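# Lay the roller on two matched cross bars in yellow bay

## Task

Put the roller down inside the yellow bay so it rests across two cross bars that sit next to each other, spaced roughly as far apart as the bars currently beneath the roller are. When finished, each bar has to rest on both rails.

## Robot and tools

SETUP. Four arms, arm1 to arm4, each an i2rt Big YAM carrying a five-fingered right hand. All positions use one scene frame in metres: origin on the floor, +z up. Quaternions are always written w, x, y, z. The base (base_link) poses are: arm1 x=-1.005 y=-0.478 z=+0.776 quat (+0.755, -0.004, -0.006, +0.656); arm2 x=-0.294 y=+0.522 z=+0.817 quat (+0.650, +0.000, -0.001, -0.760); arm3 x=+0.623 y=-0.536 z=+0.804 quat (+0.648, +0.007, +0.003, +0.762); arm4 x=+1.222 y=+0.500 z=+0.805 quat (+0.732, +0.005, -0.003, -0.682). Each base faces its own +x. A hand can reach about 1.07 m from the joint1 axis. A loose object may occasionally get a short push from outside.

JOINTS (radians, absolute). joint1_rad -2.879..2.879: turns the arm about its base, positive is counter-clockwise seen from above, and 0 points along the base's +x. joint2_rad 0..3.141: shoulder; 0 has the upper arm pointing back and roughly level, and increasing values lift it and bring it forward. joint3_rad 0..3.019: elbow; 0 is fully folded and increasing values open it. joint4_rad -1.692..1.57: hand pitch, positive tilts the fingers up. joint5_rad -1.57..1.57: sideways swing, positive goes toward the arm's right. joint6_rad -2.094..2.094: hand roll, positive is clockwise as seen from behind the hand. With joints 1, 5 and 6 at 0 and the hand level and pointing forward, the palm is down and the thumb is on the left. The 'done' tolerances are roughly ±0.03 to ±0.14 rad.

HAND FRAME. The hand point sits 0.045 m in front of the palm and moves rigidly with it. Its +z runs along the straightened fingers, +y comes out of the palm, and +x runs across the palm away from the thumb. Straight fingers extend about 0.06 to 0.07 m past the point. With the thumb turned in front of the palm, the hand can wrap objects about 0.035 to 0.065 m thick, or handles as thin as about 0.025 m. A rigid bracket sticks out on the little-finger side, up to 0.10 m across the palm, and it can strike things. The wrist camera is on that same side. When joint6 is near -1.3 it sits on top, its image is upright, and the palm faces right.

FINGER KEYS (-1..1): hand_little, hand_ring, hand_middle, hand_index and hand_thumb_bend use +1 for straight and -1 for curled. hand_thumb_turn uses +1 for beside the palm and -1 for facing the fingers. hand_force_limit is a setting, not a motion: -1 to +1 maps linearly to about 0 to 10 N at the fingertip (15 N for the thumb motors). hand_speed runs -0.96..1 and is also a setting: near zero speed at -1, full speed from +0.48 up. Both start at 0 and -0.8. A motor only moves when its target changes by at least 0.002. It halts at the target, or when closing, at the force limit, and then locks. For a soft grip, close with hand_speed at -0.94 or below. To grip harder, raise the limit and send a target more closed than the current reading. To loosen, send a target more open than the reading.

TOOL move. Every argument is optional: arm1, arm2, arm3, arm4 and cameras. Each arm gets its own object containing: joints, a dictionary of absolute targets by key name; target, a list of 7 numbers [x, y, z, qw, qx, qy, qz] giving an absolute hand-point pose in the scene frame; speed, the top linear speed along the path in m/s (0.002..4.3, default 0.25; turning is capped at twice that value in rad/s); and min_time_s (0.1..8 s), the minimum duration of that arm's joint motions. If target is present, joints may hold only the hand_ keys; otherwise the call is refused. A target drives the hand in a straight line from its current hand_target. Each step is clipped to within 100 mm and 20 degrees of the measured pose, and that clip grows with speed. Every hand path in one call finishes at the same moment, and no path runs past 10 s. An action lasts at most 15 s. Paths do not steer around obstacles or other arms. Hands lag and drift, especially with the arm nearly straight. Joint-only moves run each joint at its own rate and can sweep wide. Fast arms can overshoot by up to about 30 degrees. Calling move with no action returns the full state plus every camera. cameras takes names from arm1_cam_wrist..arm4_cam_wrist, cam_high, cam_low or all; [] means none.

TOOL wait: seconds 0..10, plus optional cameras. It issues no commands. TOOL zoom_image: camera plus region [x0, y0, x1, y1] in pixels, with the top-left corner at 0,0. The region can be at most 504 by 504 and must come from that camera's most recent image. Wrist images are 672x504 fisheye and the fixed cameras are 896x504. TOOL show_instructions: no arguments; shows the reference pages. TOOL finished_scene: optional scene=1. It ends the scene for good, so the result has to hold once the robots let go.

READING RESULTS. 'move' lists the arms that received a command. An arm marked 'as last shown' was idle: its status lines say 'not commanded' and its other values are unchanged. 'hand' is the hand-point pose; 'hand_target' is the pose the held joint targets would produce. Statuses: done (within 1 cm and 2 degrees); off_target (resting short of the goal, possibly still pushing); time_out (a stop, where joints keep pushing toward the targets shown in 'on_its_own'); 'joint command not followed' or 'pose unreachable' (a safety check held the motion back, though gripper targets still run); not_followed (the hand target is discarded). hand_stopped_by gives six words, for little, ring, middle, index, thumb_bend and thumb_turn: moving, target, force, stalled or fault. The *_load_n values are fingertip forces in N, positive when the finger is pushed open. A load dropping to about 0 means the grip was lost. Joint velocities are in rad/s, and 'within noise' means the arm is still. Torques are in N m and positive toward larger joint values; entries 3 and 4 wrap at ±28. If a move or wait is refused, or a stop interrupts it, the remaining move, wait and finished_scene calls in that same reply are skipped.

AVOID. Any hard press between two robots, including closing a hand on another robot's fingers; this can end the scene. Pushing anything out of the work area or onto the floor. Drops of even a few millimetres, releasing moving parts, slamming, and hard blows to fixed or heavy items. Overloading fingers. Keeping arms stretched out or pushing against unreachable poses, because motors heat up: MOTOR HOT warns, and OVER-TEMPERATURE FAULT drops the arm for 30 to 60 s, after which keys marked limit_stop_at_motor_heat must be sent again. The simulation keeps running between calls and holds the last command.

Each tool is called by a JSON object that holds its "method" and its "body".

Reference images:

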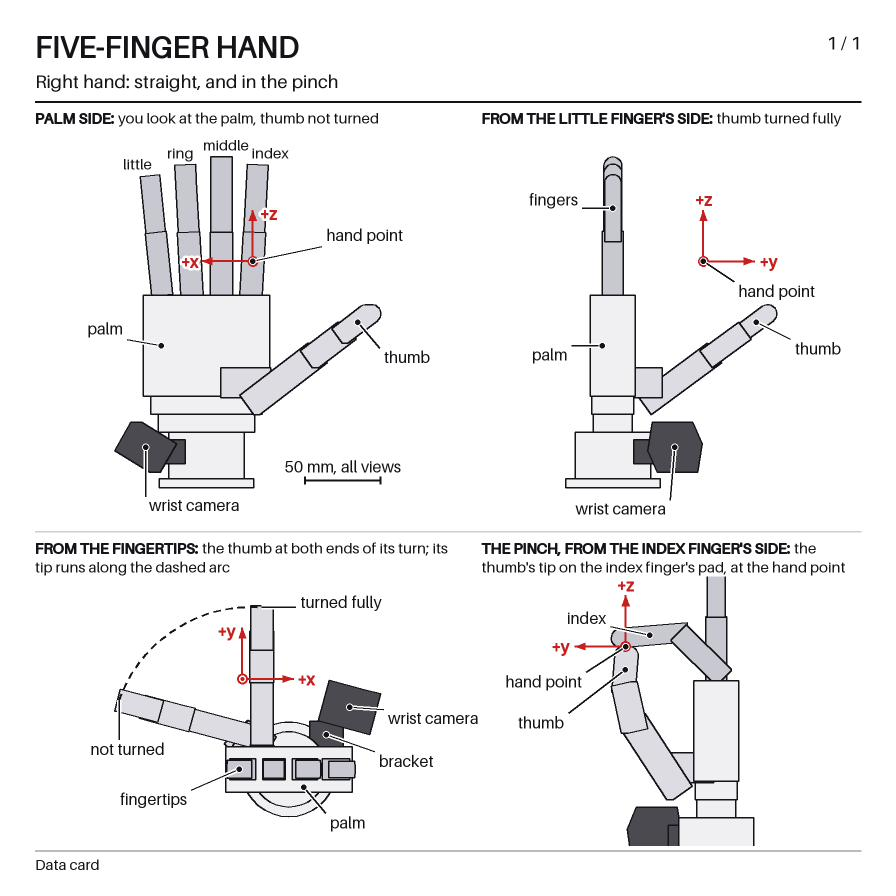

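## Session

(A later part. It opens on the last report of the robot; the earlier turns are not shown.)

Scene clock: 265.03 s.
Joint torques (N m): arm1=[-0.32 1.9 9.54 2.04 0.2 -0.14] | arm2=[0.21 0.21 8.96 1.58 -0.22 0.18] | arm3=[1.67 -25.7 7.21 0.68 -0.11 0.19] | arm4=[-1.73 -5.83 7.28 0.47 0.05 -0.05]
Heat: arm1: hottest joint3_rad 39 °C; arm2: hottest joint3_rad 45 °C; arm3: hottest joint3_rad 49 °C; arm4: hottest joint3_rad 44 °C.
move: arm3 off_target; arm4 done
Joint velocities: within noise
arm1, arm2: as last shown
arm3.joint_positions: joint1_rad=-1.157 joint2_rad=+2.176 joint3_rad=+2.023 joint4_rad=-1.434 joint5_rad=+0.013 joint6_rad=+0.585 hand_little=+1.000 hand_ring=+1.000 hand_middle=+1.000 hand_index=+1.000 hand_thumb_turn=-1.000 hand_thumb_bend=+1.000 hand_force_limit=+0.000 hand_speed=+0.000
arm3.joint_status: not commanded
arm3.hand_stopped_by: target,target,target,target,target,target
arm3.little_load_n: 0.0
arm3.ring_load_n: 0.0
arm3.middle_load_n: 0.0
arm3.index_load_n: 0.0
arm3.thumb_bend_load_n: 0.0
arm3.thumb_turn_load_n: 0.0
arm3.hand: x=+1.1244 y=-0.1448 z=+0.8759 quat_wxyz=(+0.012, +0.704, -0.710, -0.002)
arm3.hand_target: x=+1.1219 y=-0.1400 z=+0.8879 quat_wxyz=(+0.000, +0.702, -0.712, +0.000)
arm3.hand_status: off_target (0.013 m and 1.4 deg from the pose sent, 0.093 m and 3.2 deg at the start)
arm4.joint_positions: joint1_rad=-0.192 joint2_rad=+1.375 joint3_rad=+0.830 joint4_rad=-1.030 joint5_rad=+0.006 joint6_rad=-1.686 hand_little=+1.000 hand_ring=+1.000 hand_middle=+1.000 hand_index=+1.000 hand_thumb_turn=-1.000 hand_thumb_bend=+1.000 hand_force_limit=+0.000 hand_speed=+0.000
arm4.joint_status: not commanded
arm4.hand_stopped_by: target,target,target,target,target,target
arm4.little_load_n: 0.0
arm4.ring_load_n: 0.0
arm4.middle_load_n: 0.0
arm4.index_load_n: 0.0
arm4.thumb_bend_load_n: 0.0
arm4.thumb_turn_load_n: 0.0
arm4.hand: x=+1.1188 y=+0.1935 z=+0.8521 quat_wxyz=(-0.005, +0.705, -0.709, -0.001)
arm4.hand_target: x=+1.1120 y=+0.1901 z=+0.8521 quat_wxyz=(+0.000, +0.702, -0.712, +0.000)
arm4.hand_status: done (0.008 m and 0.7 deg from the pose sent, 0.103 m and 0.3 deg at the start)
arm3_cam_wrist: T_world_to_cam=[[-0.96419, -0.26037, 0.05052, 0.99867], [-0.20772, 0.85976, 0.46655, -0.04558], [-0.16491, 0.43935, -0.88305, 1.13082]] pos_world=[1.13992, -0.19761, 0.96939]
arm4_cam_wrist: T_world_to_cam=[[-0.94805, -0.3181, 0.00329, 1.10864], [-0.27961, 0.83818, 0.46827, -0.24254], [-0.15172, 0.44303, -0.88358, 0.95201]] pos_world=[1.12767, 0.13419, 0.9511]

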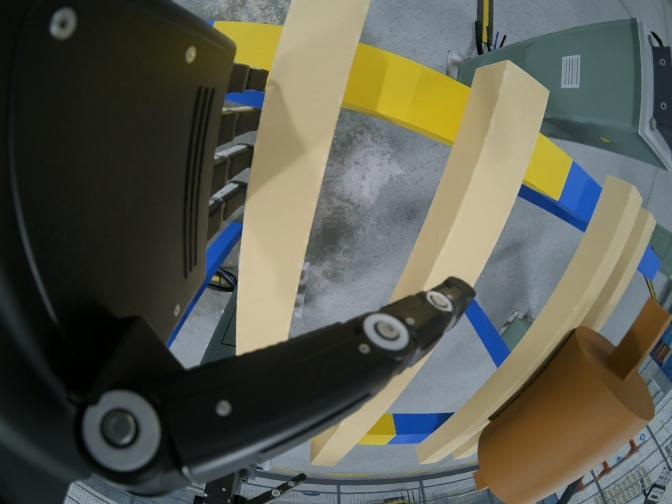

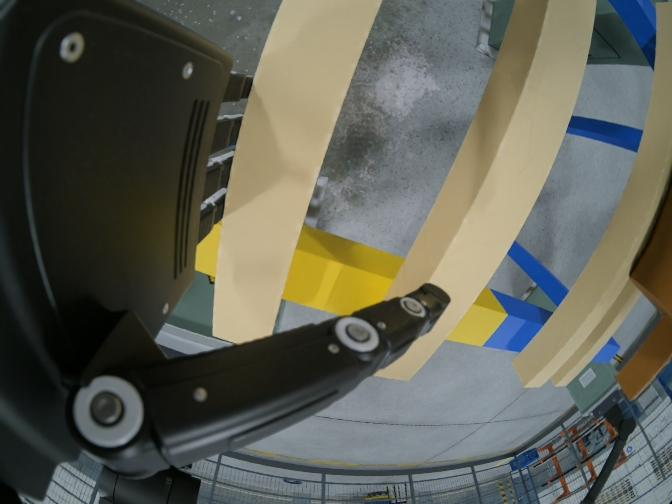

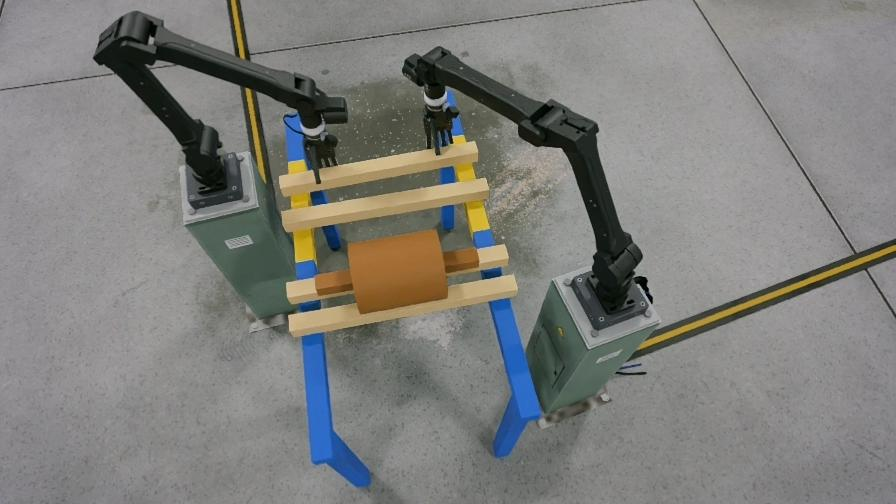

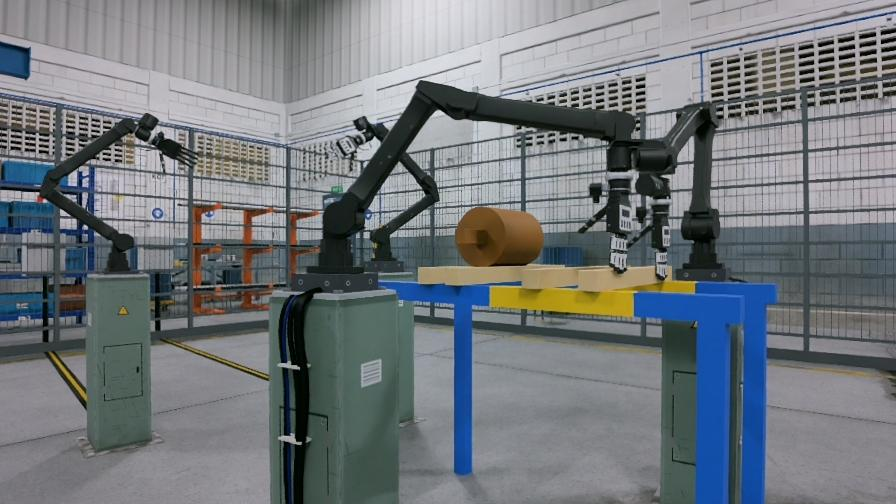

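{"method": "move", "body": {"arm3": {"target": [1.080, -0.137, 0.868, 0, 0.702, -0.712, 0], "speed": 0.08}, "arm4": {"target": [1.081, 0.19, 0.852, 0, 0.702, -0.712, 0], "speed": 0.08}, "cameras": ["cam_high", "cam_low"]}}

{"method": "zoom_image", "body": {"camera": "cam_high", "region": [400, 100, 520, 220]}}

{"method": "zoom_image", "body": {"camera": "cam_high", "region": [260, 120, 380, 240]}}

Scene clock: 295.93 s.
Joint torques (N m): arm1=[-0.21 1.96 9.51 2.03 0.2 -0.14] | arm2=[0.21 0.21 8.98 1.57 -0.22 0.19] | arm3=[1.79 -23.88 6.8 0.51 -0.16 0.2] | arm4=[-1.79 -5.25 8.43 0.4 0.07 -0.13]
Heat: arm1: hottest joint3_rad 40 °C; arm2: hottest joint3_rad 45 °C; arm3: hottest joint3_rad 47 °C; arm4: hottest joint3_rad 43 °C.
move: arm3 off_target; arm4 off_target
Joint velocities: within noise
arm1, arm2: as last shown
arm3.joint_positions: joint1_rad=-1.120 joint2_rad=+2.087 joint3_rad=+1.830 joint4_rad=-1.318 joint5_rad=+0.015 joint6_rad=+0.623 hand_little=+1.000 hand_ring=+1.000 hand_middle=+1.000 hand_index=+1.000 hand_thumb_turn=-1.000 hand_thumb_bend=+1.000 hand_force_limit=+0.000 hand_speed=+0.000
arm3.joint_status: not commanded
arm3.hand_stopped_by: target,target,target,target,target,target
arm3.little_load_n: 0.5
arm3.ring_load_n: 0.0
arm3.middle_load_n: 0.0
arm3.index_load_n: 0.0
arm3.thumb_bend_load_n: 0.0
arm3.thumb_turn_load_n: 0.0
arm3.hand: x=+1.0862 y=-0.1416 z=+0.8602 quat_wxyz=(+0.006, +0.703, -0.711, +0.000)
arm3.hand_target: x=+1.0801 y=-0.1371 z=+0.8678 quat_wxyz=(+0.000, +0.702, -0.712, +0.000)
arm3.hand_status: off_target (0.011 m and 0.7 deg from the pose sent, 0.046 m and 1.4 deg at the start)
arm4.joint_positions: joint1_rad=-0.280 joint2_rad=+1.380 joint3_rad=+0.830 joint4_rad=-1.029 joint5_rad=+0.006 joint6_rad=-1.770 hand_little=+1.000 hand_ring=+1.000 hand_middle=+1.000 hand_index=+1.000 hand_thumb_turn=-1.000 hand_thumb_bend=+1.000 hand_force_limit=+0.000 hand_speed=+0.000
arm4.joint_status: not commanded
arm4.hand_stopped_by: target,target,target,target,target,target
arm4.little_load_n: -0.5
arm4.ring_load_n: 0.0
arm4.middle_load_n: 0.0
arm4.index_load_n: 0.5
arm4.thumb_bend_load_n: 0.0
arm4.thumb_turn_load_n: -0.5
arm4.hand: x=+1.0896 y=+0.1987 z=+0.8504 quat_wxyz=(-0.007, +0.704, -0.710, -0.002)
arm4.hand_target: x=+1.0811 y=+0.1902 z=+0.8522 quat_wxyz=(+0.000, +0.702, -0.712, +0.000)
arm4.hand_status: off_target (0.012 m and 0.9 deg from the pose sent, 0.038 m and 0.8 deg at the start)

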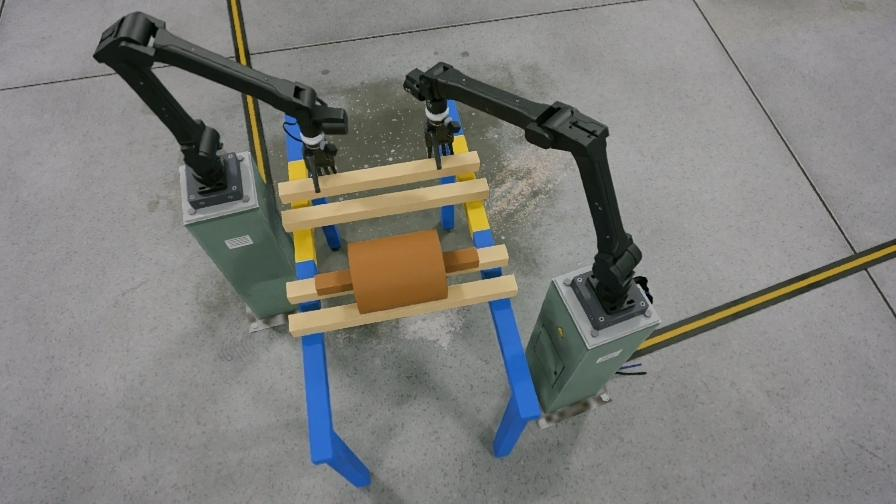

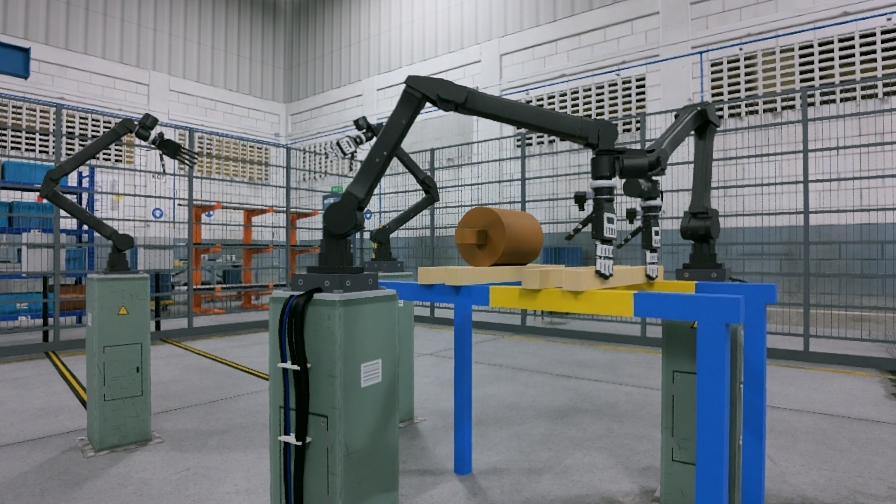

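Scaled by 4.200 from the camera's image (finer frame: 1280x720).

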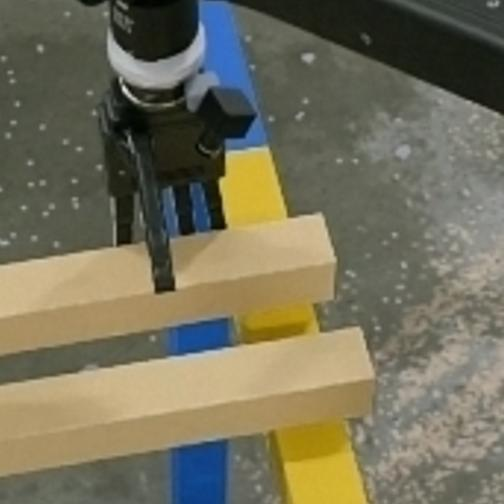

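Scaled by 4.200 from the camera's image (finer frame: 1280x720).

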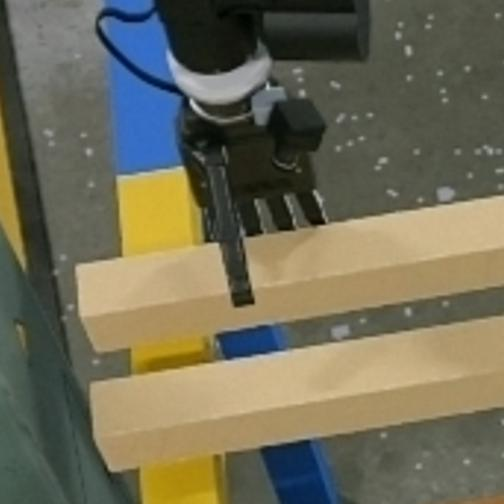

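{"method": "move", "body": {"arm3": {"target": [1.068, -0.137, 0.868, 0, 0.702, -0.712, 0], "speed": 0.08}, "arm4": {"target": [1.0725, 0.186, 0.852, 0, 0.702, -0.712, 0], "speed": 0.08}, "cameras": ["cam_high", "cam_low"]}}

{"method": "zoom_image", "body": {"camera": "cam_high", "region": [400, 100, 520, 220]}}

{"method": "zoom_image", "body": {"camera": "cam_high", "region": [260, 120, 380, 240]}}

Scene clock: 318.33 s.
Joint torques (N m): arm1=[-0.21 1.96 9.51 2.09 0.2 -0.15] | arm2=[0.15 0.21 8.99 1.57 -0.22 0.19] | arm3=[1.9 -23.47 6.71 0.47 -0.15 0.22] | arm4=[-1.85 -5.42 9.51 0.35 0.05 -0.1]
Heat: arm1: hottest joint3_rad 40 °C; arm2: hottest joint3_rad 45 °C; arm3: hottest joint3_rad 45 °C; arm4: hottest joint3_rad 43 °C.
move: arm3 off_target; arm4 off_target
Joint velocities: within noise
arm1, arm2: as last shown
arm1.thumb_turn_load_n: -0.5
arm3.joint_positions: joint1_rad=-1.111 joint2_rad=+2.061 joint3_rad=+1.787 joint4_rad=-1.299 joint5_rad=+0.015 joint6_rad=+0.635 hand_little=+1.000 hand_ring=+1.000 hand_middle=+1.000 hand_index=+1.000 hand_thumb_turn=-1.000 hand_thumb_bend=+1.000 hand_force_limit=+0.000 hand_speed=+0.000
arm3.joint_status: not commanded
arm3.hand_stopped_by: target,target,target,target,target,target
arm3.little_load_n: 0.0
arm3.ring_load_n: 0.0
arm3.middle_load_n: 0.0
arm3.index_load_n: 0.0
arm3.thumb_bend_load_n: 0.0
arm3.thumb_turn_load_n: 0.0
arm3.hand: x=+1.0754 y=-0.1420 z=+0.8601 quat_wxyz=(+0.006, +0.703, -0.712, +0.001)
arm3.hand_target: x=+1.0681 y=-0.1371 z=+0.8679 quat_wxyz=(+0.000, +0.702, -0.712, +0.000)
arm3.hand_status: off_target (0.012 m and 0.6 deg from the pose sent, 0.020 m and 0.7 deg at the start)
arm4.joint_positions: joint1_rad=-0.299 joint2_rad=+1.395 joint3_rad=+0.830 joint4_rad=-1.029 joint5_rad=+0.006 joint6_rad=-1.791 hand_little=+1.000 hand_ring=+1.000 hand_middle=+1.000 hand_index=+1.000 hand_thumb_turn=-1.000 hand_thumb_bend=+1.000 hand_force_limit=+0.000 hand_speed=+0.000
arm4.joint_status: not commanded
arm4.hand_stopped_by: target,target,target,target,target,target
arm4.little_load_n: 0.0
arm4.ring_load_n: 0.0
arm4.middle_load_n: 0.0
arm4.index_load_n: 0.0
arm4.thumb_bend_load_n: -0.5
arm4.thumb_turn_load_n: 0.0
arm4.hand: x=+1.0832 y=+0.2014 z=+0.8459 quat_wxyz=(-0.013, +0.704, -0.710, -0.006)
arm4.hand_target: x=+1.0727 y=+0.1865 z=+0.8523 quat_wxyz=(+0.000, +0.702, -0.712, +0.000)
arm4.hand_status: off_target (0.020 m and 1.7 deg from the pose sent, 0.021 m and 0.9 deg at the start)

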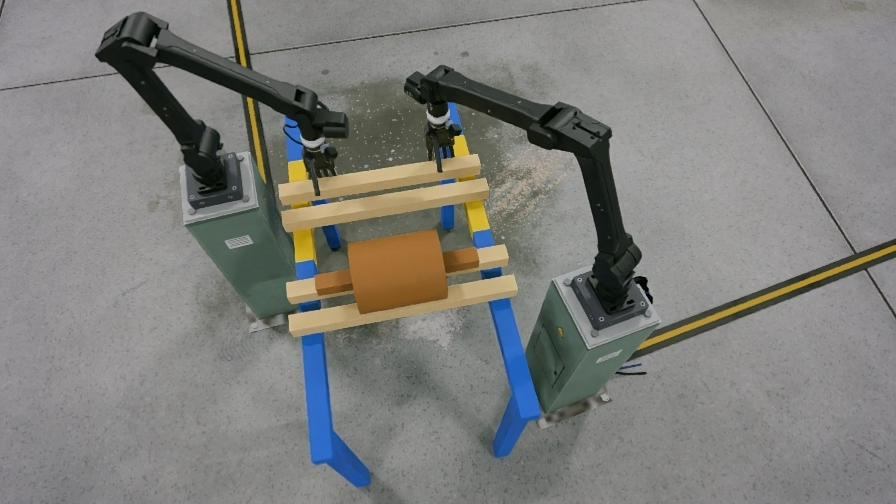

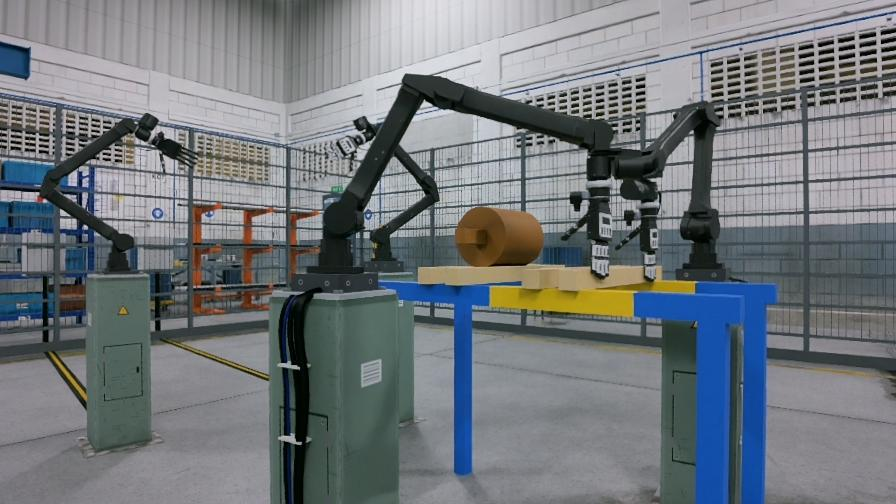

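Scaled by 4.200 from the camera's image (finer frame: 1280x720).

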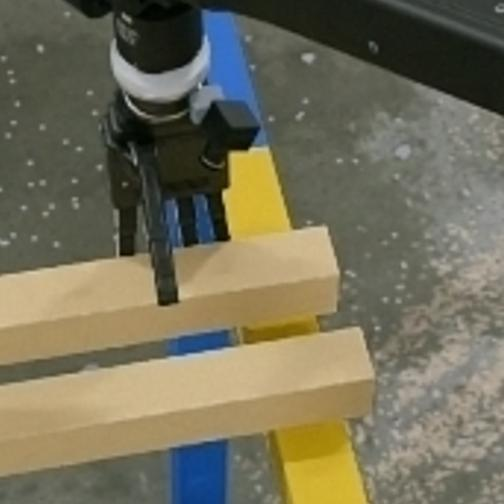

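Scaled by 4.200 from the camera's image (finer frame: 1280x720).

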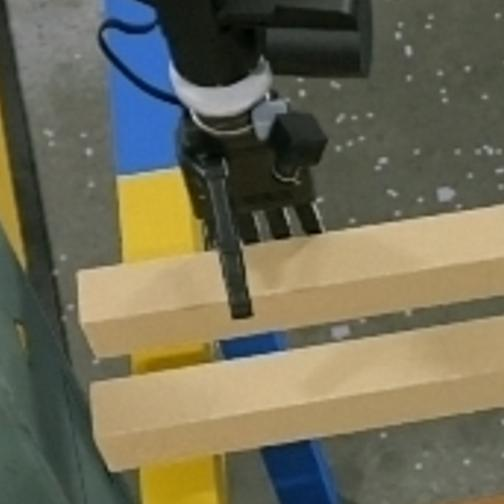

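{"method": "move", "body": {"arm3": {"target": [1.10, -0.145, 0.94, 0, 0.702, -0.712, 0], "speed": 0.15}, "arm4": {"target": [1.105, 0.18, 0.93, 0, 0.702, -0.712, 0], "speed": 0.15}}}

{"method": "move", "body": {"arm3": {"target": [0.724, -0.16, 1.04, 0, 0.702, -0.712, 0], "speed": 0.3}, "arm4": {"target": [1.13, 0.2, 1.09, 0, 0.702, -0.712, 0], "speed": 0.3}}}

{"method": "move", "body": {"arm4": {"joints": {"joint1_rad": -0.9, "joint6_rad": 0.7}, "min_time_s": 2.5}, "cameras": ["all"]}}

Scene clock: 375.63 s.
Joint torques (N m): arm1=[-0.44 1.96 9.52 2.03 0.21 -0.14] | arm2=[0.15 0.21 8.98 1.57 -0.22 0.19] | arm3=[0.73 -21.66 12.36 -0.1 -0.1 -0.04] | arm4=[0.56 -6.3 10.17 -0.25 -0.05 0.06]
Heat: arm1: hottest joint3_rad 40 °C; arm2: hottest joint3_rad 46 °C; arm3: hottest joint2_rad 45 °C; arm4: hottest joint3_rad 46 °C.
move: arm3 off_target; arm4 off_target
Joint velocities: within noise
arm1, arm2: as last shown
arm1.thumb_bend_load_n: -0.5
arm1.thumb_turn_load_n: 0.0
arm3.joint_positions: joint1_rad=-1.131 joint2_rad=+2.061 joint3_rad=+1.941 joint4_rad=-1.492 joint5_rad=+0.013 joint6_rad=+0.622 hand_little=+1.000 hand_ring=+1.000 hand_middle=+1.000 hand_index=+1.000 hand_thumb_turn=-1.000 hand_thumb_bend=+1.000 hand_force_limit=+0.000 hand_speed=+0.000
arm3.joint_status: not commanded
arm3.hand_stopped_by: target,target,target,target,target,target
arm3.little_load_n: 0.0
arm3.ring_load_n: 0.0
arm3.middle_load_n: 0.0
arm3.index_load_n: 0.5
arm3.thumb_bend_load_n: 0.0
arm3.thumb_turn_load_n: 0.0
arm3.hand: x=+1.0847 y=-0.1519 z=+0.9190 quat_wxyz=(+0.025, +0.699, -0.714, -0.003)
arm3.hand_target: x=+1.0989 y=-0.1458 z=+0.9401 quat_wxyz=(+0.000, +0.702, -0.712, +0.000)
arm3.hand_status: off_target (0.027 m and 2.9 deg from the pose sent, 0.084 m and 0.6 deg at the start)
arm4.joint_positions: joint1_rad=-0.236 joint2_rad=+1.314 joint3_rad=+0.963 joint4_rad=-1.240 joint5_rad=+0.008 joint6_rad=-1.717 hand_little=+1.000 hand_ring=+1.000 hand_middle=+1.000 hand_index=+1.000 hand_thumb_turn=-1.000 hand_thumb_bend=+1.000 hand_force_limit=+0.000 hand_speed=+0.000
arm4.joint_status: not commanded
arm4.hand_stopped_by: target,target,target,target,target,target
arm4.little_load_n: 0.0
arm4.ring_load_n: 0.0
arm4.middle_load_n: 0.0
arm4.index_load_n: 0.0
arm4.thumb_bend_load_n: -0.5
arm4.thumb_turn_load_n: 0.0
arm4.hand: x=+1.1025 y=+0.1918 z=+0.9181 quat_wxyz=(-0.011, +0.701, -0.714, -0.007)
arm4.hand_target: x=+1.1050 y=+0.1803 z=+0.9299 quat_wxyz=(+0.000, +0.702, -0.712, +0.000)
arm4.hand_status: off_target (0.017 m and 1.5 deg from the pose sent, 0.089 m and 1.7 deg at the start)
pictures: none

Scene clock: 377.93 s.
Joint torques (N m): arm1=[-0.32 1.85 9.51 2.06 0.22 -0.15] | arm2=[0.15 0.21 8.99 1.59 -0.22 0.19] | arm3=[0.85 -10.11 7.65 0.05 0.03 0.19] | arm4=[0.79 -5.54 11.07 -0.28 -0.04 0.09]
Heat: arm1: hottest joint3_rad 40 °C; arm2: hottest joint3_rad 46 °C; arm3: hottest joint2_rad 44 °C; arm4: hottest joint3_rad 46 °C.
move: arm3 done; arm4 off_target
Joint velocities: within noise
arm1.joint_positions: joint1_rad=-0.078 joint2_rad=+0.628 joint3_rad=+1.375 joint4_rad=-1.214 joint5_rad=+0.151 joint6_rad=-1.217 hand_little=+1.000 hand_ring=+1.000 hand_middle=+1.000 hand_index=+1.000 hand_thumb_turn=+1.000 hand_thumb_bend=+1.000 hand_force_limit=+0.000 hand_speed=-0.800
arm1.joint_status: not commanded
arm1.hand_stopped_by: target,target,target,target,target,target
arm1.little_load_n: 0.0
arm1.ring_load_n: 0.0
arm1.middle_load_n: 0.0
arm1.index_load_n: 0.0
arm1.thumb_bend_load_n: 0.0
arm1.thumb_turn_load_n: 0.0
arm1.hand: x=-0.8871 y=-0.2563 z=+1.2843 quat_wxyz=(-0.349, +0.761, +0.374, +0.398)
arm1.hand_target: x=-0.8876 y=-0.2578 z=+1.2924 quat_wxyz=(-0.356, +0.757, +0.372, +0.403)
arm1.hand_status: not commanded
arm2.joint_positions: joint1_rad=-0.309 joint2_rad=+0.613 joint3_rad=+1.400 joint4_rad=-1.280 joint5_rad=-0.255 joint6_rad=-1.443 hand_little=+1.000 hand_ring=+1.000 hand_middle=+1.000 hand_index=+1.000 hand_thumb_turn=+1.000 hand_thumb_bend=+1.000 hand_force_limit=+0.000 hand_speed=-0.800
arm2.joint_status: not commanded
arm2.hand_stopped_by: target,target,target,target,target,target
arm2.little_load_n: 0.0
arm2.ring_load_n: 0.0
arm2.middle_load_n: 0.0
arm2.index_load_n: 0.0
arm2.thumb_bend_load_n: 0.0
arm2.thumb_turn_load_n: 0.0
arm2.hand: x=-0.4104 y=+0.3052 z=+1.3269 quat_wxyz=(+0.352, +0.457, -0.721, +0.384)
arm2.hand_target: x=-0.4099 y=+0.3063 z=+1.3357 quat_wxyz=(+0.359, +0.455, -0.716, +0.388)
arm2.hand_status: not commanded
arm3.joint_positions: joint1_rad=-0.579 joint2_rad=+1.331 joint3_rad=+1.312 joint4_rad=-1.534 joint5_rad=+0.013 joint6_rad=+1.153 hand_little=+1.000 hand_ring=+1.000 hand_middle=+1.000 hand_index=+1.000 hand_thumb_turn=-1.000 hand_thumb_bend=+1.000 hand_force_limit=+0.000 hand_speed=+0.000
arm3.joint_status: not commanded
arm3.hand_stopped_by: target,target,target,target,target,target
arm3.little_load_n: 0.0
arm3.ring_load_n: 0.0
arm3.middle_load_n: 0.0
arm3.index_load_n: 0.0
arm3.thumb_bend_load_n: 0.0
arm3.thumb_turn_load_n: 0.0
arm3.hand: x=+0.7245 y=-0.1558 z=+1.0432 quat_wxyz=(-0.008, +0.707, -0.707, -0.004)
arm3.hand_target: x=+0.7240 y=-0.1599 z=+1.0401 quat_wxyz=(+0.000, +0.702, -0.712, +0.000)
arm3.hand_status: done (0.005 m and 1.3 deg from the pose sent, 0.381 m and 2.9 deg at the start)
arm4.joint_positions: joint1_rad=-0.169 joint2_rad=+1.211 joint3_rad=+1.292 joint4_rad=-1.678 joint5_rad=+0.008 joint6_rad=-1.647 hand_little=+1.000 hand_ring=+1.000 hand_middle=+1.000 hand_index=+1.000 hand_thumb_turn=-1.000 hand_thumb_bend=+1.000 hand_force_limit=+0.000 hand_speed=+0.000
arm4.joint_status: not commanded
arm4.hand_stopped_by: target,target,target,target,target,target
arm4.little_load_n: 0.0
arm4.ring_load_n: 0.0
arm4.middle_load_n: 0.0
arm4.index_load_n: 0.0
arm4.thumb_bend_load_n: -0.5
arm4.thumb_turn_load_n: 0.0
arm4.hand: x=+1.1257 y=+0.2072 z=+1.0757 quat_wxyz=(-0.012, +0.699, -0.715, -0.009)
arm4.hand_target: x=+1.1299 y=+0.2005 z=+1.0898 quat_wxyz=(+0.000, +0.702, -0.712, +0.000)
arm4.hand_status: off_target (0.017 m and 1.8 deg from the pose sent, 0.174 m and 1.5 deg at the start)
pictures: none

Scene clock: 381.27 s.
Joint torques (N m): arm1=[-0.32 1.96 9.51 2.06 0.21 -0.15] | arm2=[0.21 0.21 8.96 1.59 -0.22 0.19] | arm3=[0.79 -10.17 7.61 0.01 0.02 0.2] | arm4=[-1.44 -5.66 11.03 -0.32 -0.16 0.11]
Heat: arm1: hottest joint3_rad 40 °C; arm2: hottest joint3_rad 46 °C; arm3: hottest joint2_rad 44 °C; arm4: hottest joint3_rad 46 °C.
move: arm4 done
Joint velocities: within noise
arm1, arm2, arm3: as last shown
arm3.ring_load_n: 0.5
arm3.thumb_bend_load_n: -0.5
arm4.joint_positions: joint1_rad=-0.888 joint2_rad=+1.211 joint3_rad=+1.292 joint4_rad=-1.678 joint5_rad=+0.010 joint6_rad=+0.691 hand_little=+1.000 hand_ring=+1.000 hand_middle=+1.000 hand_index=+1.000 hand_thumb_turn=-1.000 hand_thumb_bend=+1.000 hand_force_limit=+0.000 hand_speed=+0.000
arm4.joint_status: all done
arm4.hand_stopped_by: target,target,target,target,target,target
arm4.little_load_n: 0.0
arm4.ring_load_n: 0.0
arm4.middle_load_n: 0.0
arm4.index_load_n: 0.5
arm4.thumb_bend_load_n: 0.0
arm4.thumb_turn_load_n: 0.0
arm4.hand: x=+1.0419 y=+0.2510 z=+1.0738 quat_wxyz=(+0.001, -0.684, -0.729, -0.018)
arm4.hand_target: x=+1.0344 y=+0.2486 z=+1.0878 quat_wxyz=(+0.002, -0.692, -0.722, -0.003)
arm4.hand_status: not commanded
pictures: arm1_cam_wrist, arm2_cam_wrist, arm3_cam_wrist, arm4_cam_wrist, cam_high, cam_low
arm3_cam_wrist: T_world_to_cam=[[-0.96289, -0.26931, 0.01785, 0.63352], [-0.22671, 0.84293, 0.48793, -0.20839], [-0.14645, 0.46578, -0.8727, 1.19745]] pos_world=[0.73813, -0.21147, 1.13539]
arm4_cam_wrist: T_world_to_cam=[[0.92338, 0.3815, 0.04269, -1.1145], [0.32407, -0.8343, 0.44601, -0.60138], [0.20577, -0.39801, -0.89401, 0.96062]] pos_world=[1.02634, 0.30578, 1.1746]

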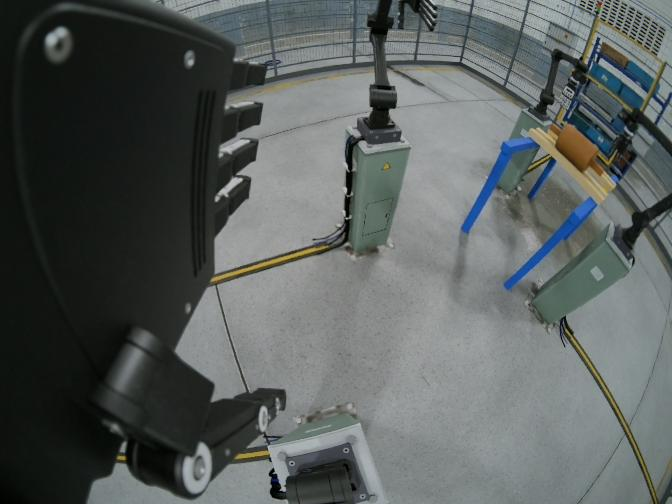

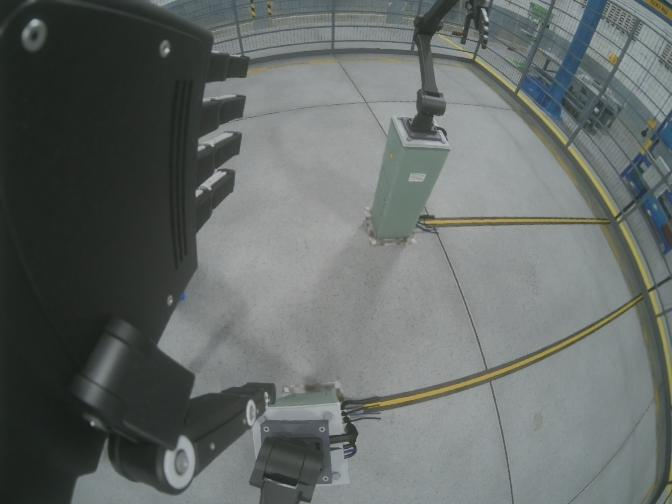

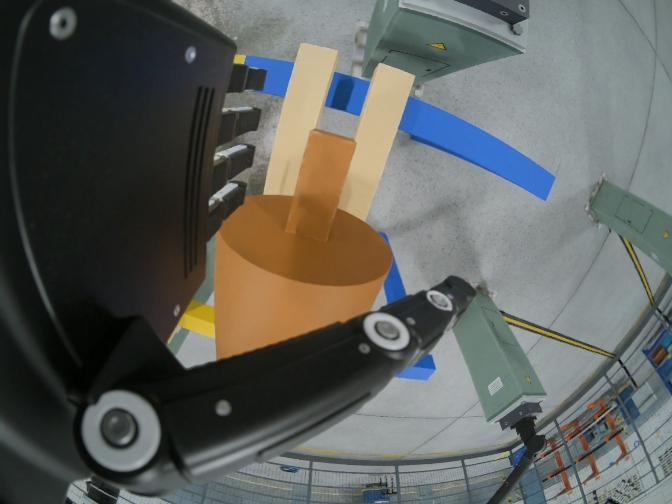

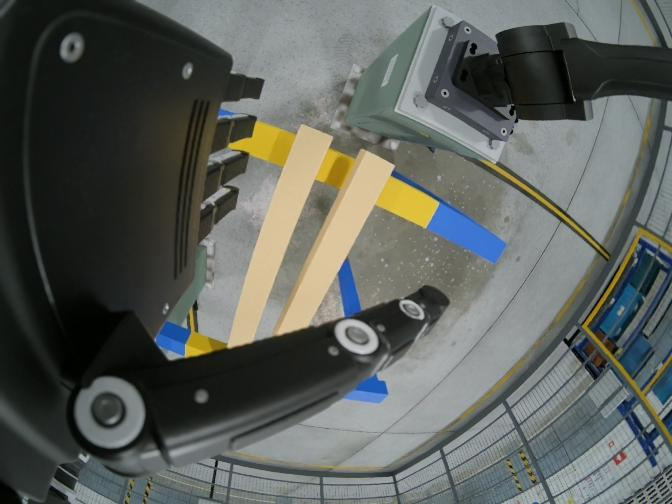

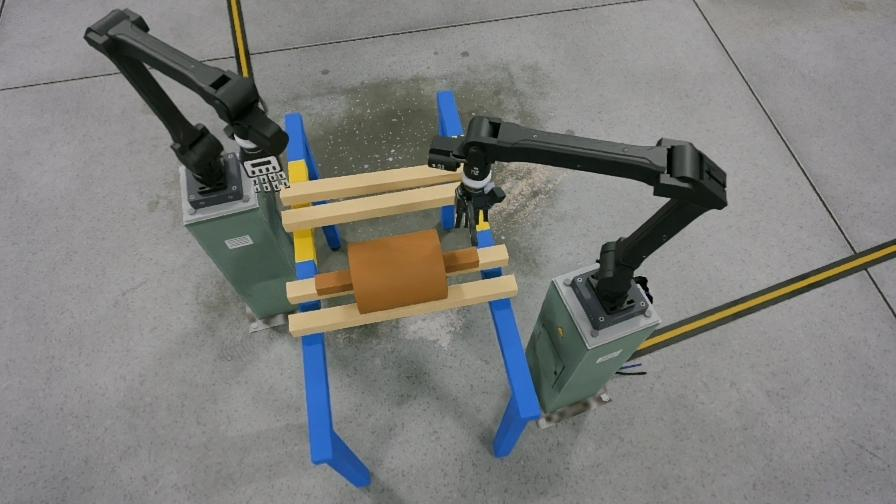

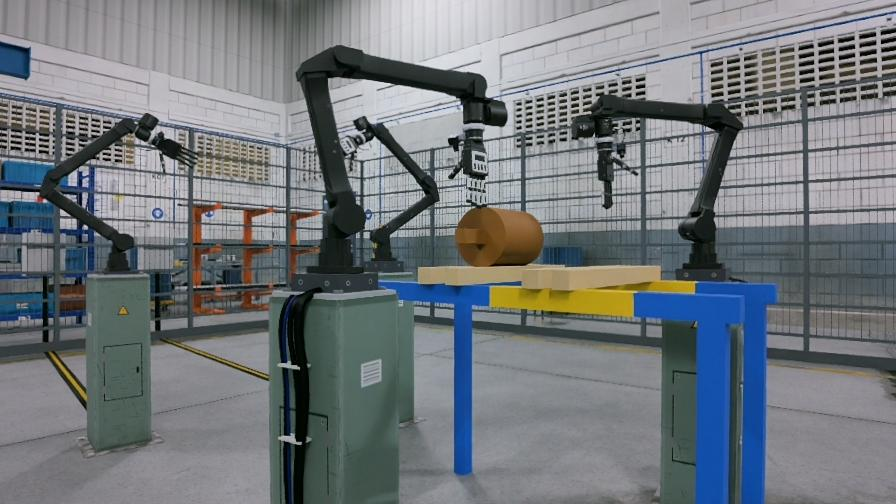

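{"method": "zoom_image", "body": {"camera": "arm3_cam_wrist", "region": [220, 100, 420, 300]}}

{"method": "move", "body": {"arm4": {"target": [0.775, 0.17, 1.06, 0, 0.712, 0.702, 0], "speed": 0.3}, "cameras": ["arm3_cam_wrist", "arm4_cam_wrist", "cam_high", "cam_low"]}}

{"method": "zoom_image", "body": {"camera": "arm4_cam_wrist", "region": [220, 80, 420, 280]}}

Scaled by 2.520 from the camera's image (finer frame: 960x720).

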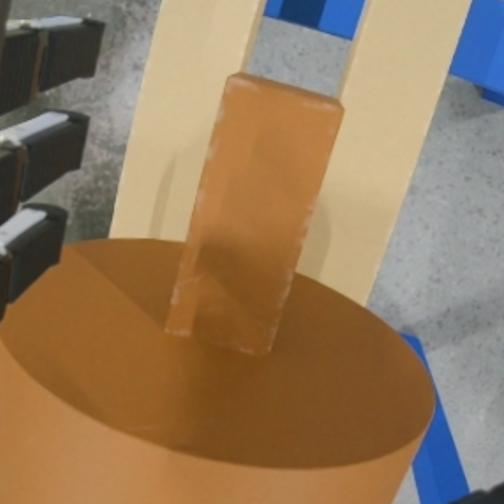

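Scene clock: 397.53 s.
Joint torques (N m): arm1=[-0.38 2.02 9.51 2 0.21 -0.15] | arm2=[0.26 0.26 8.96 1.58 -0.22 0.19] | arm3=[0.91 -10.34 7.61 0.03 0.04 0.19] | arm4=[-1.32 -14.33 11.18 -0.31 -0.24 -0.07]
Heat: arm1: hottest joint3_rad 40 °C; arm2: hottest joint3_rad 46 °C; arm3: hottest joint3_rad 43 °C; arm4: hottest joint3_rad 46 °C.
move: arm4 off_target
Joint velocities: within noise
arm1, arm2, arm3: as last shown
arm3.ring_load_n: 0.0
arm4.joint_positions: joint1_rad=-1.097 joint2_rad=+1.878 joint3_rad=+2.001 joint4_rad=-1.701 joint5_rad=+0.003 joint6_rad=+0.558 hand_little=+1.000 hand_ring=+1.000 hand_middle=+1.000 hand_index=+1.000 hand_thumb_turn=-1.000 hand_thumb_bend=+1.000 hand_force_limit=+0.000 hand_speed=+0.000
arm4.joint_status: not commanded
arm4.hand_stopped_by: target,target,target,target,target,target
arm4.little_load_n: 0.0
arm4.ring_load_n: 0.0
arm4.middle_load_n: 0.0
arm4.index_load_n: 0.0
arm4.thumb_bend_load_n: 0.0
arm4.thumb_turn_load_n: 0.0
arm4.hand: x=+0.7840 y=+0.1692 z=+1.0486 quat_wxyz=(-0.002, -0.712, -0.702, -0.009)
arm4.hand_target: x=+0.7754 y=+0.1703 z=+1.0597 quat_wxyz=(+0.000, -0.712, -0.702, +0.003)
arm4.hand_status: off_target (0.015 m and 1.1 deg from the pose sent, 0.279 m and 4.9 deg at the start; a joint's target at an end of its range on 22 of 55 steps)
arm3_cam_wrist: T_world_to_cam=[[-0.96289, -0.26931, 0.01785, 0.63352], [-0.22671, 0.84293, 0.48793, -0.20839], [-0.14645, 0.46578, -0.8727, 1.19745]] pos_world=[0.73813, -0.21147, 1.13539]
arm4_cam_wrist: T_world_to_cam=[[0.9502, 0.31034, 0.02858, -0.83818], [0.26362, -0.84928, 0.45741, -0.53683], [0.16623, -0.4271, -0.8888, 0.98904]] pos_world=[0.77355, 0.22661, 1.14857]

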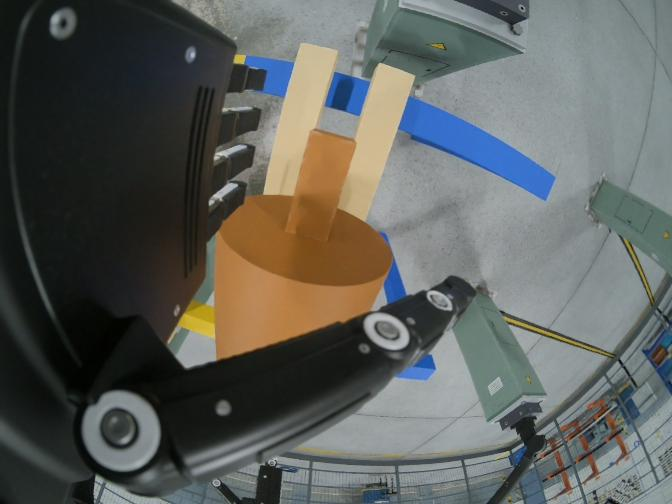

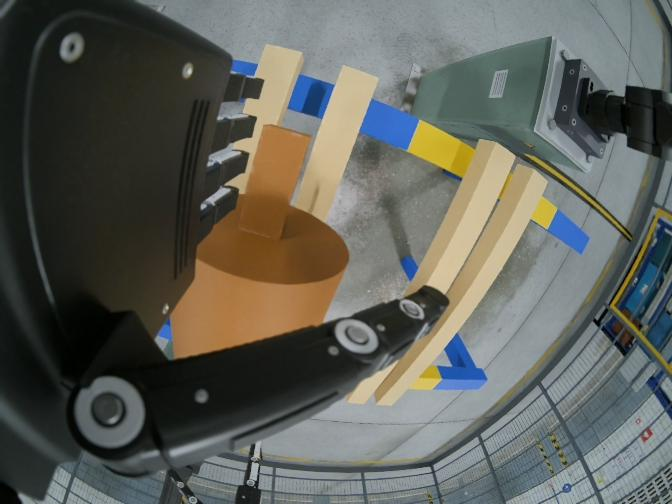

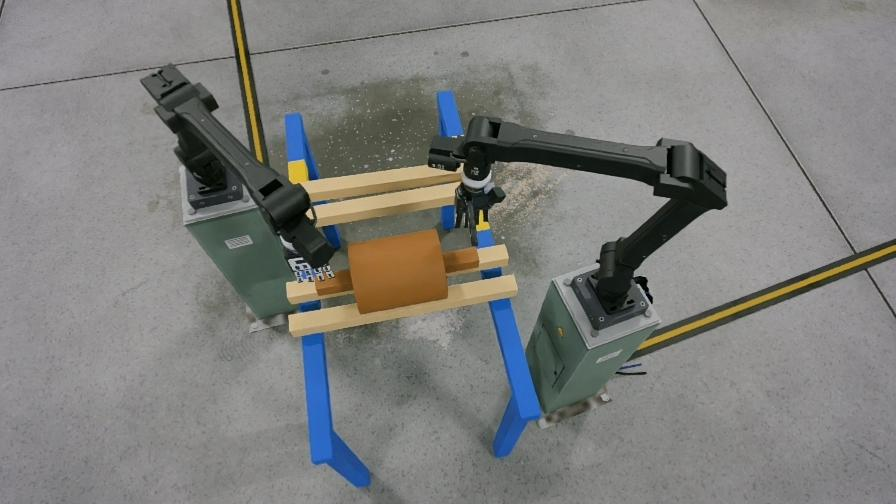

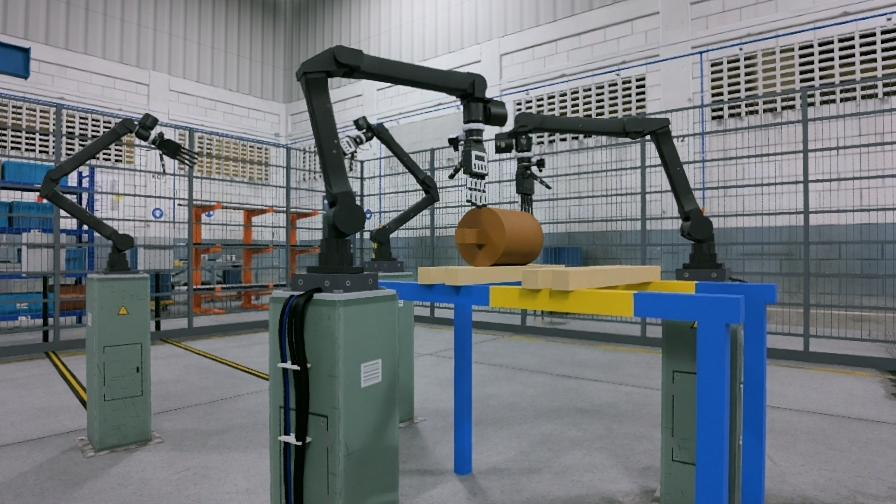

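Scaled by 2.520 from the camera's image (finer frame: 960x720).

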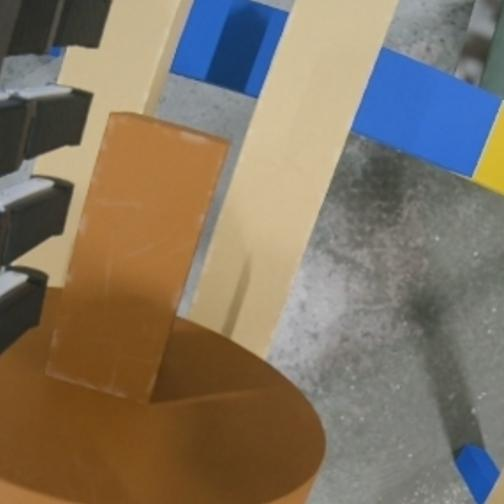

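{"method": "move", "body": {"arm3": {"target": [0.718, -0.134, 0.95, 0, 0.702, -0.712, 0], "speed": 0.2}, "arm4": {"target": [0.748, 0.141, 0.96, 0, 0.712, 0.702, 0], "speed": 0.2}, "cameras": ["arm3_cam_wrist", "arm4_cam_wrist", "cam_low"]}}

{"method": "zoom_image", "body": {"camera": "cam_low", "region": [420, 130, 580, 290]}}

Scene clock: 465.67 s.
Joint torques (N m): arm1=[-0.32 2.02 9.51 2.02 0.2 -0.15] | arm2=[0.26 0.26 8.99 1.58 -0.22 0.19] | arm3=[1.49 -11.87 7.62 0.81 0.01 0.2] | arm4=[0.09 -16.15 8.65 0.39 -0.22 0.09]
Heat: arm1: hottest joint3_rad 41 °C; arm2: hottest joint3_rad 46 °C; arm3: hottest joint3_rad 42 °C; arm4: hottest joint3_rad 53 °C.
move: arm3 done; arm4 done
Joint velocities: within noise
arm1, arm2: as last shown
arm3.joint_positions: joint1_rad=-0.552 joint2_rad=+1.427 joint3_rad=+1.158 joint4_rad=-1.314 joint5_rad=+0.013 joint6_rad=+1.190 hand_little=+1.000 hand_ring=+1.000 hand_middle=+1.000 hand_index=+1.000 hand_thumb_turn=-1.000 hand_thumb_bend=+1.000 hand_force_limit=+0.000 hand_speed=+0.000
arm3.joint_status: not commanded
arm3.hand_stopped_by: target,target,target,target,target,target
arm3.little_load_n: 0.0
arm3.ring_load_n: 0.0
arm3.middle_load_n: 0.0
arm3.index_load_n: 0.0
arm3.thumb_bend_load_n: 0.0
arm3.thumb_turn_load_n: 0.0
arm3.hand: x=+0.7196 y=-0.1368 z=+0.9491 quat_wxyz=(+0.007, +0.704, -0.710, +0.002)
arm3.hand_target: x=+0.7180 y=-0.1340 z=+0.9500 quat_wxyz=(+0.000, +0.702, -0.712, +0.000)
arm3.hand_status: done (0.003 m and 0.8 deg from the pose sent, 0.096 m and 1.3 deg at the start)
arm4.joint_positions: joint1_rad=-1.097 joint2_rad=+1.996 joint3_rad=+1.943 joint4_rad=-1.524 joint5_rad=+0.003 joint6_rad=+0.558 hand_little=+1.000 hand_ring=+1.000 hand_middle=+1.000 hand_index=+1.000 hand_thumb_turn=-1.000 hand_thumb_bend=+1.000 hand_force_limit=+0.000 hand_speed=+0.000
arm4.joint_status: not commanded
arm4.hand_stopped_by: target,target,target,target,target,target
arm4.little_load_n: 0.0
arm4.ring_load_n: 0.0
arm4.middle_load_n: 0.0
arm4.index_load_n: 0.0
arm4.thumb_bend_load_n: 0.0
arm4.thumb_turn_load_n: 0.0
arm4.hand: x=+0.7495 y=+0.1480 z=+0.9578 quat_wxyz=(-0.002, -0.712, -0.702, -0.008)
arm4.hand_target: x=+0.7481 y=+0.1411 z=+0.9600 quat_wxyz=(+0.000, -0.712, -0.702, +0.000)
arm4.hand_status: done (0.008 m and 1.0 deg from the pose sent, 0.100 m and 1.1 deg at the start)
arm3_cam_wrist: T_world_to_cam=[[-0.96478, -0.26046, 0.03691, 0.6201], [-0.21391, 0.85843, 0.4662, -0.16605], [-0.15311, 0.44189, -0.88391, 1.11782]] pos_world=[0.73388, -0.1899, 1.04257]
arm4_cam_wrist: T_world_to_cam=[[0.95022, 0.31039, 0.02714, -0.79498], [0.26422, -0.84891, 0.45775, -0.50492], [0.16512, -0.42779, -0.88867, 0.90581]] pos_world=[0.73925, 0.20561, 1.05766]

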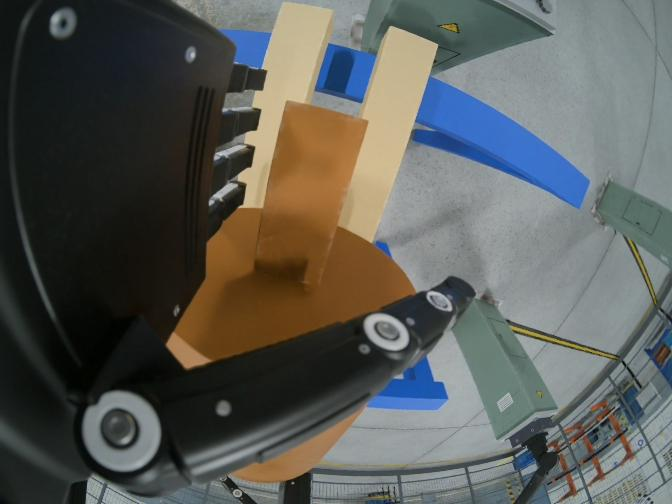

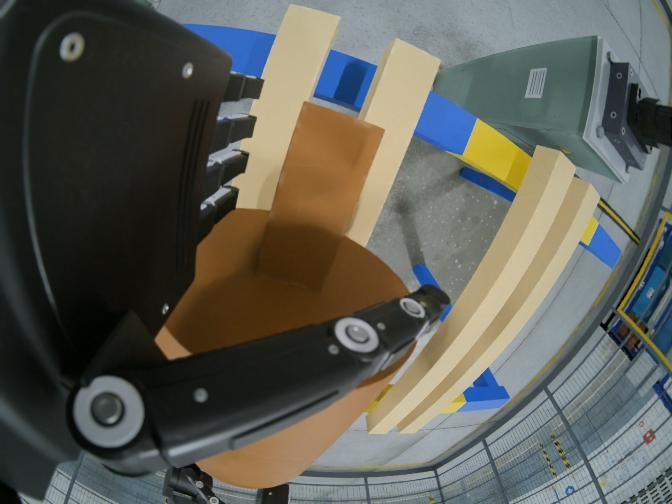

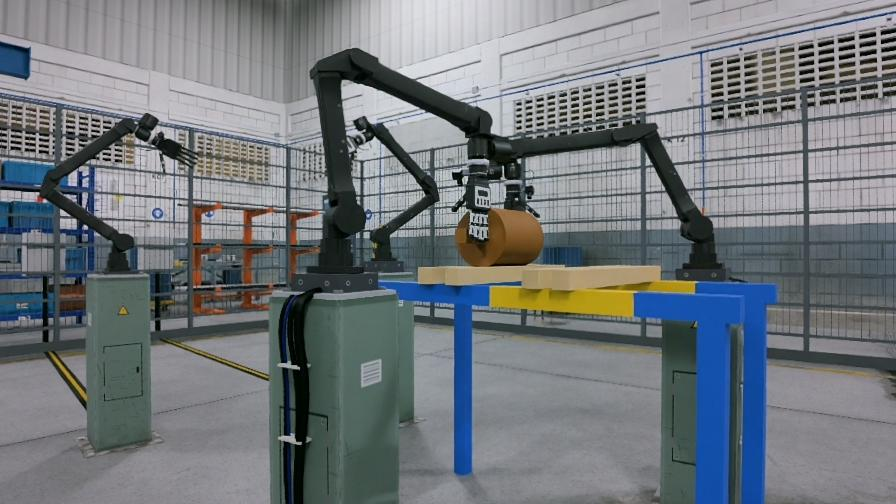

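Scaled by 3.150 from the camera's image (finer frame: 1280x720).

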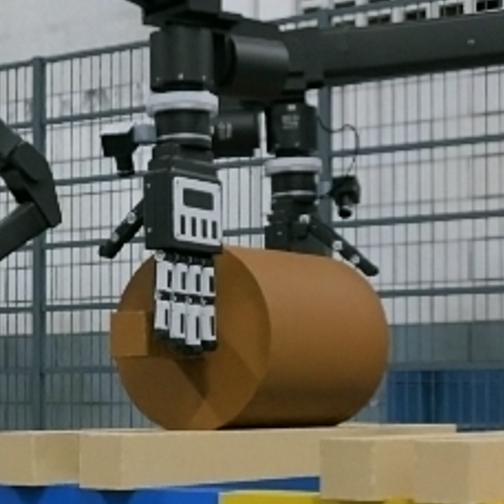

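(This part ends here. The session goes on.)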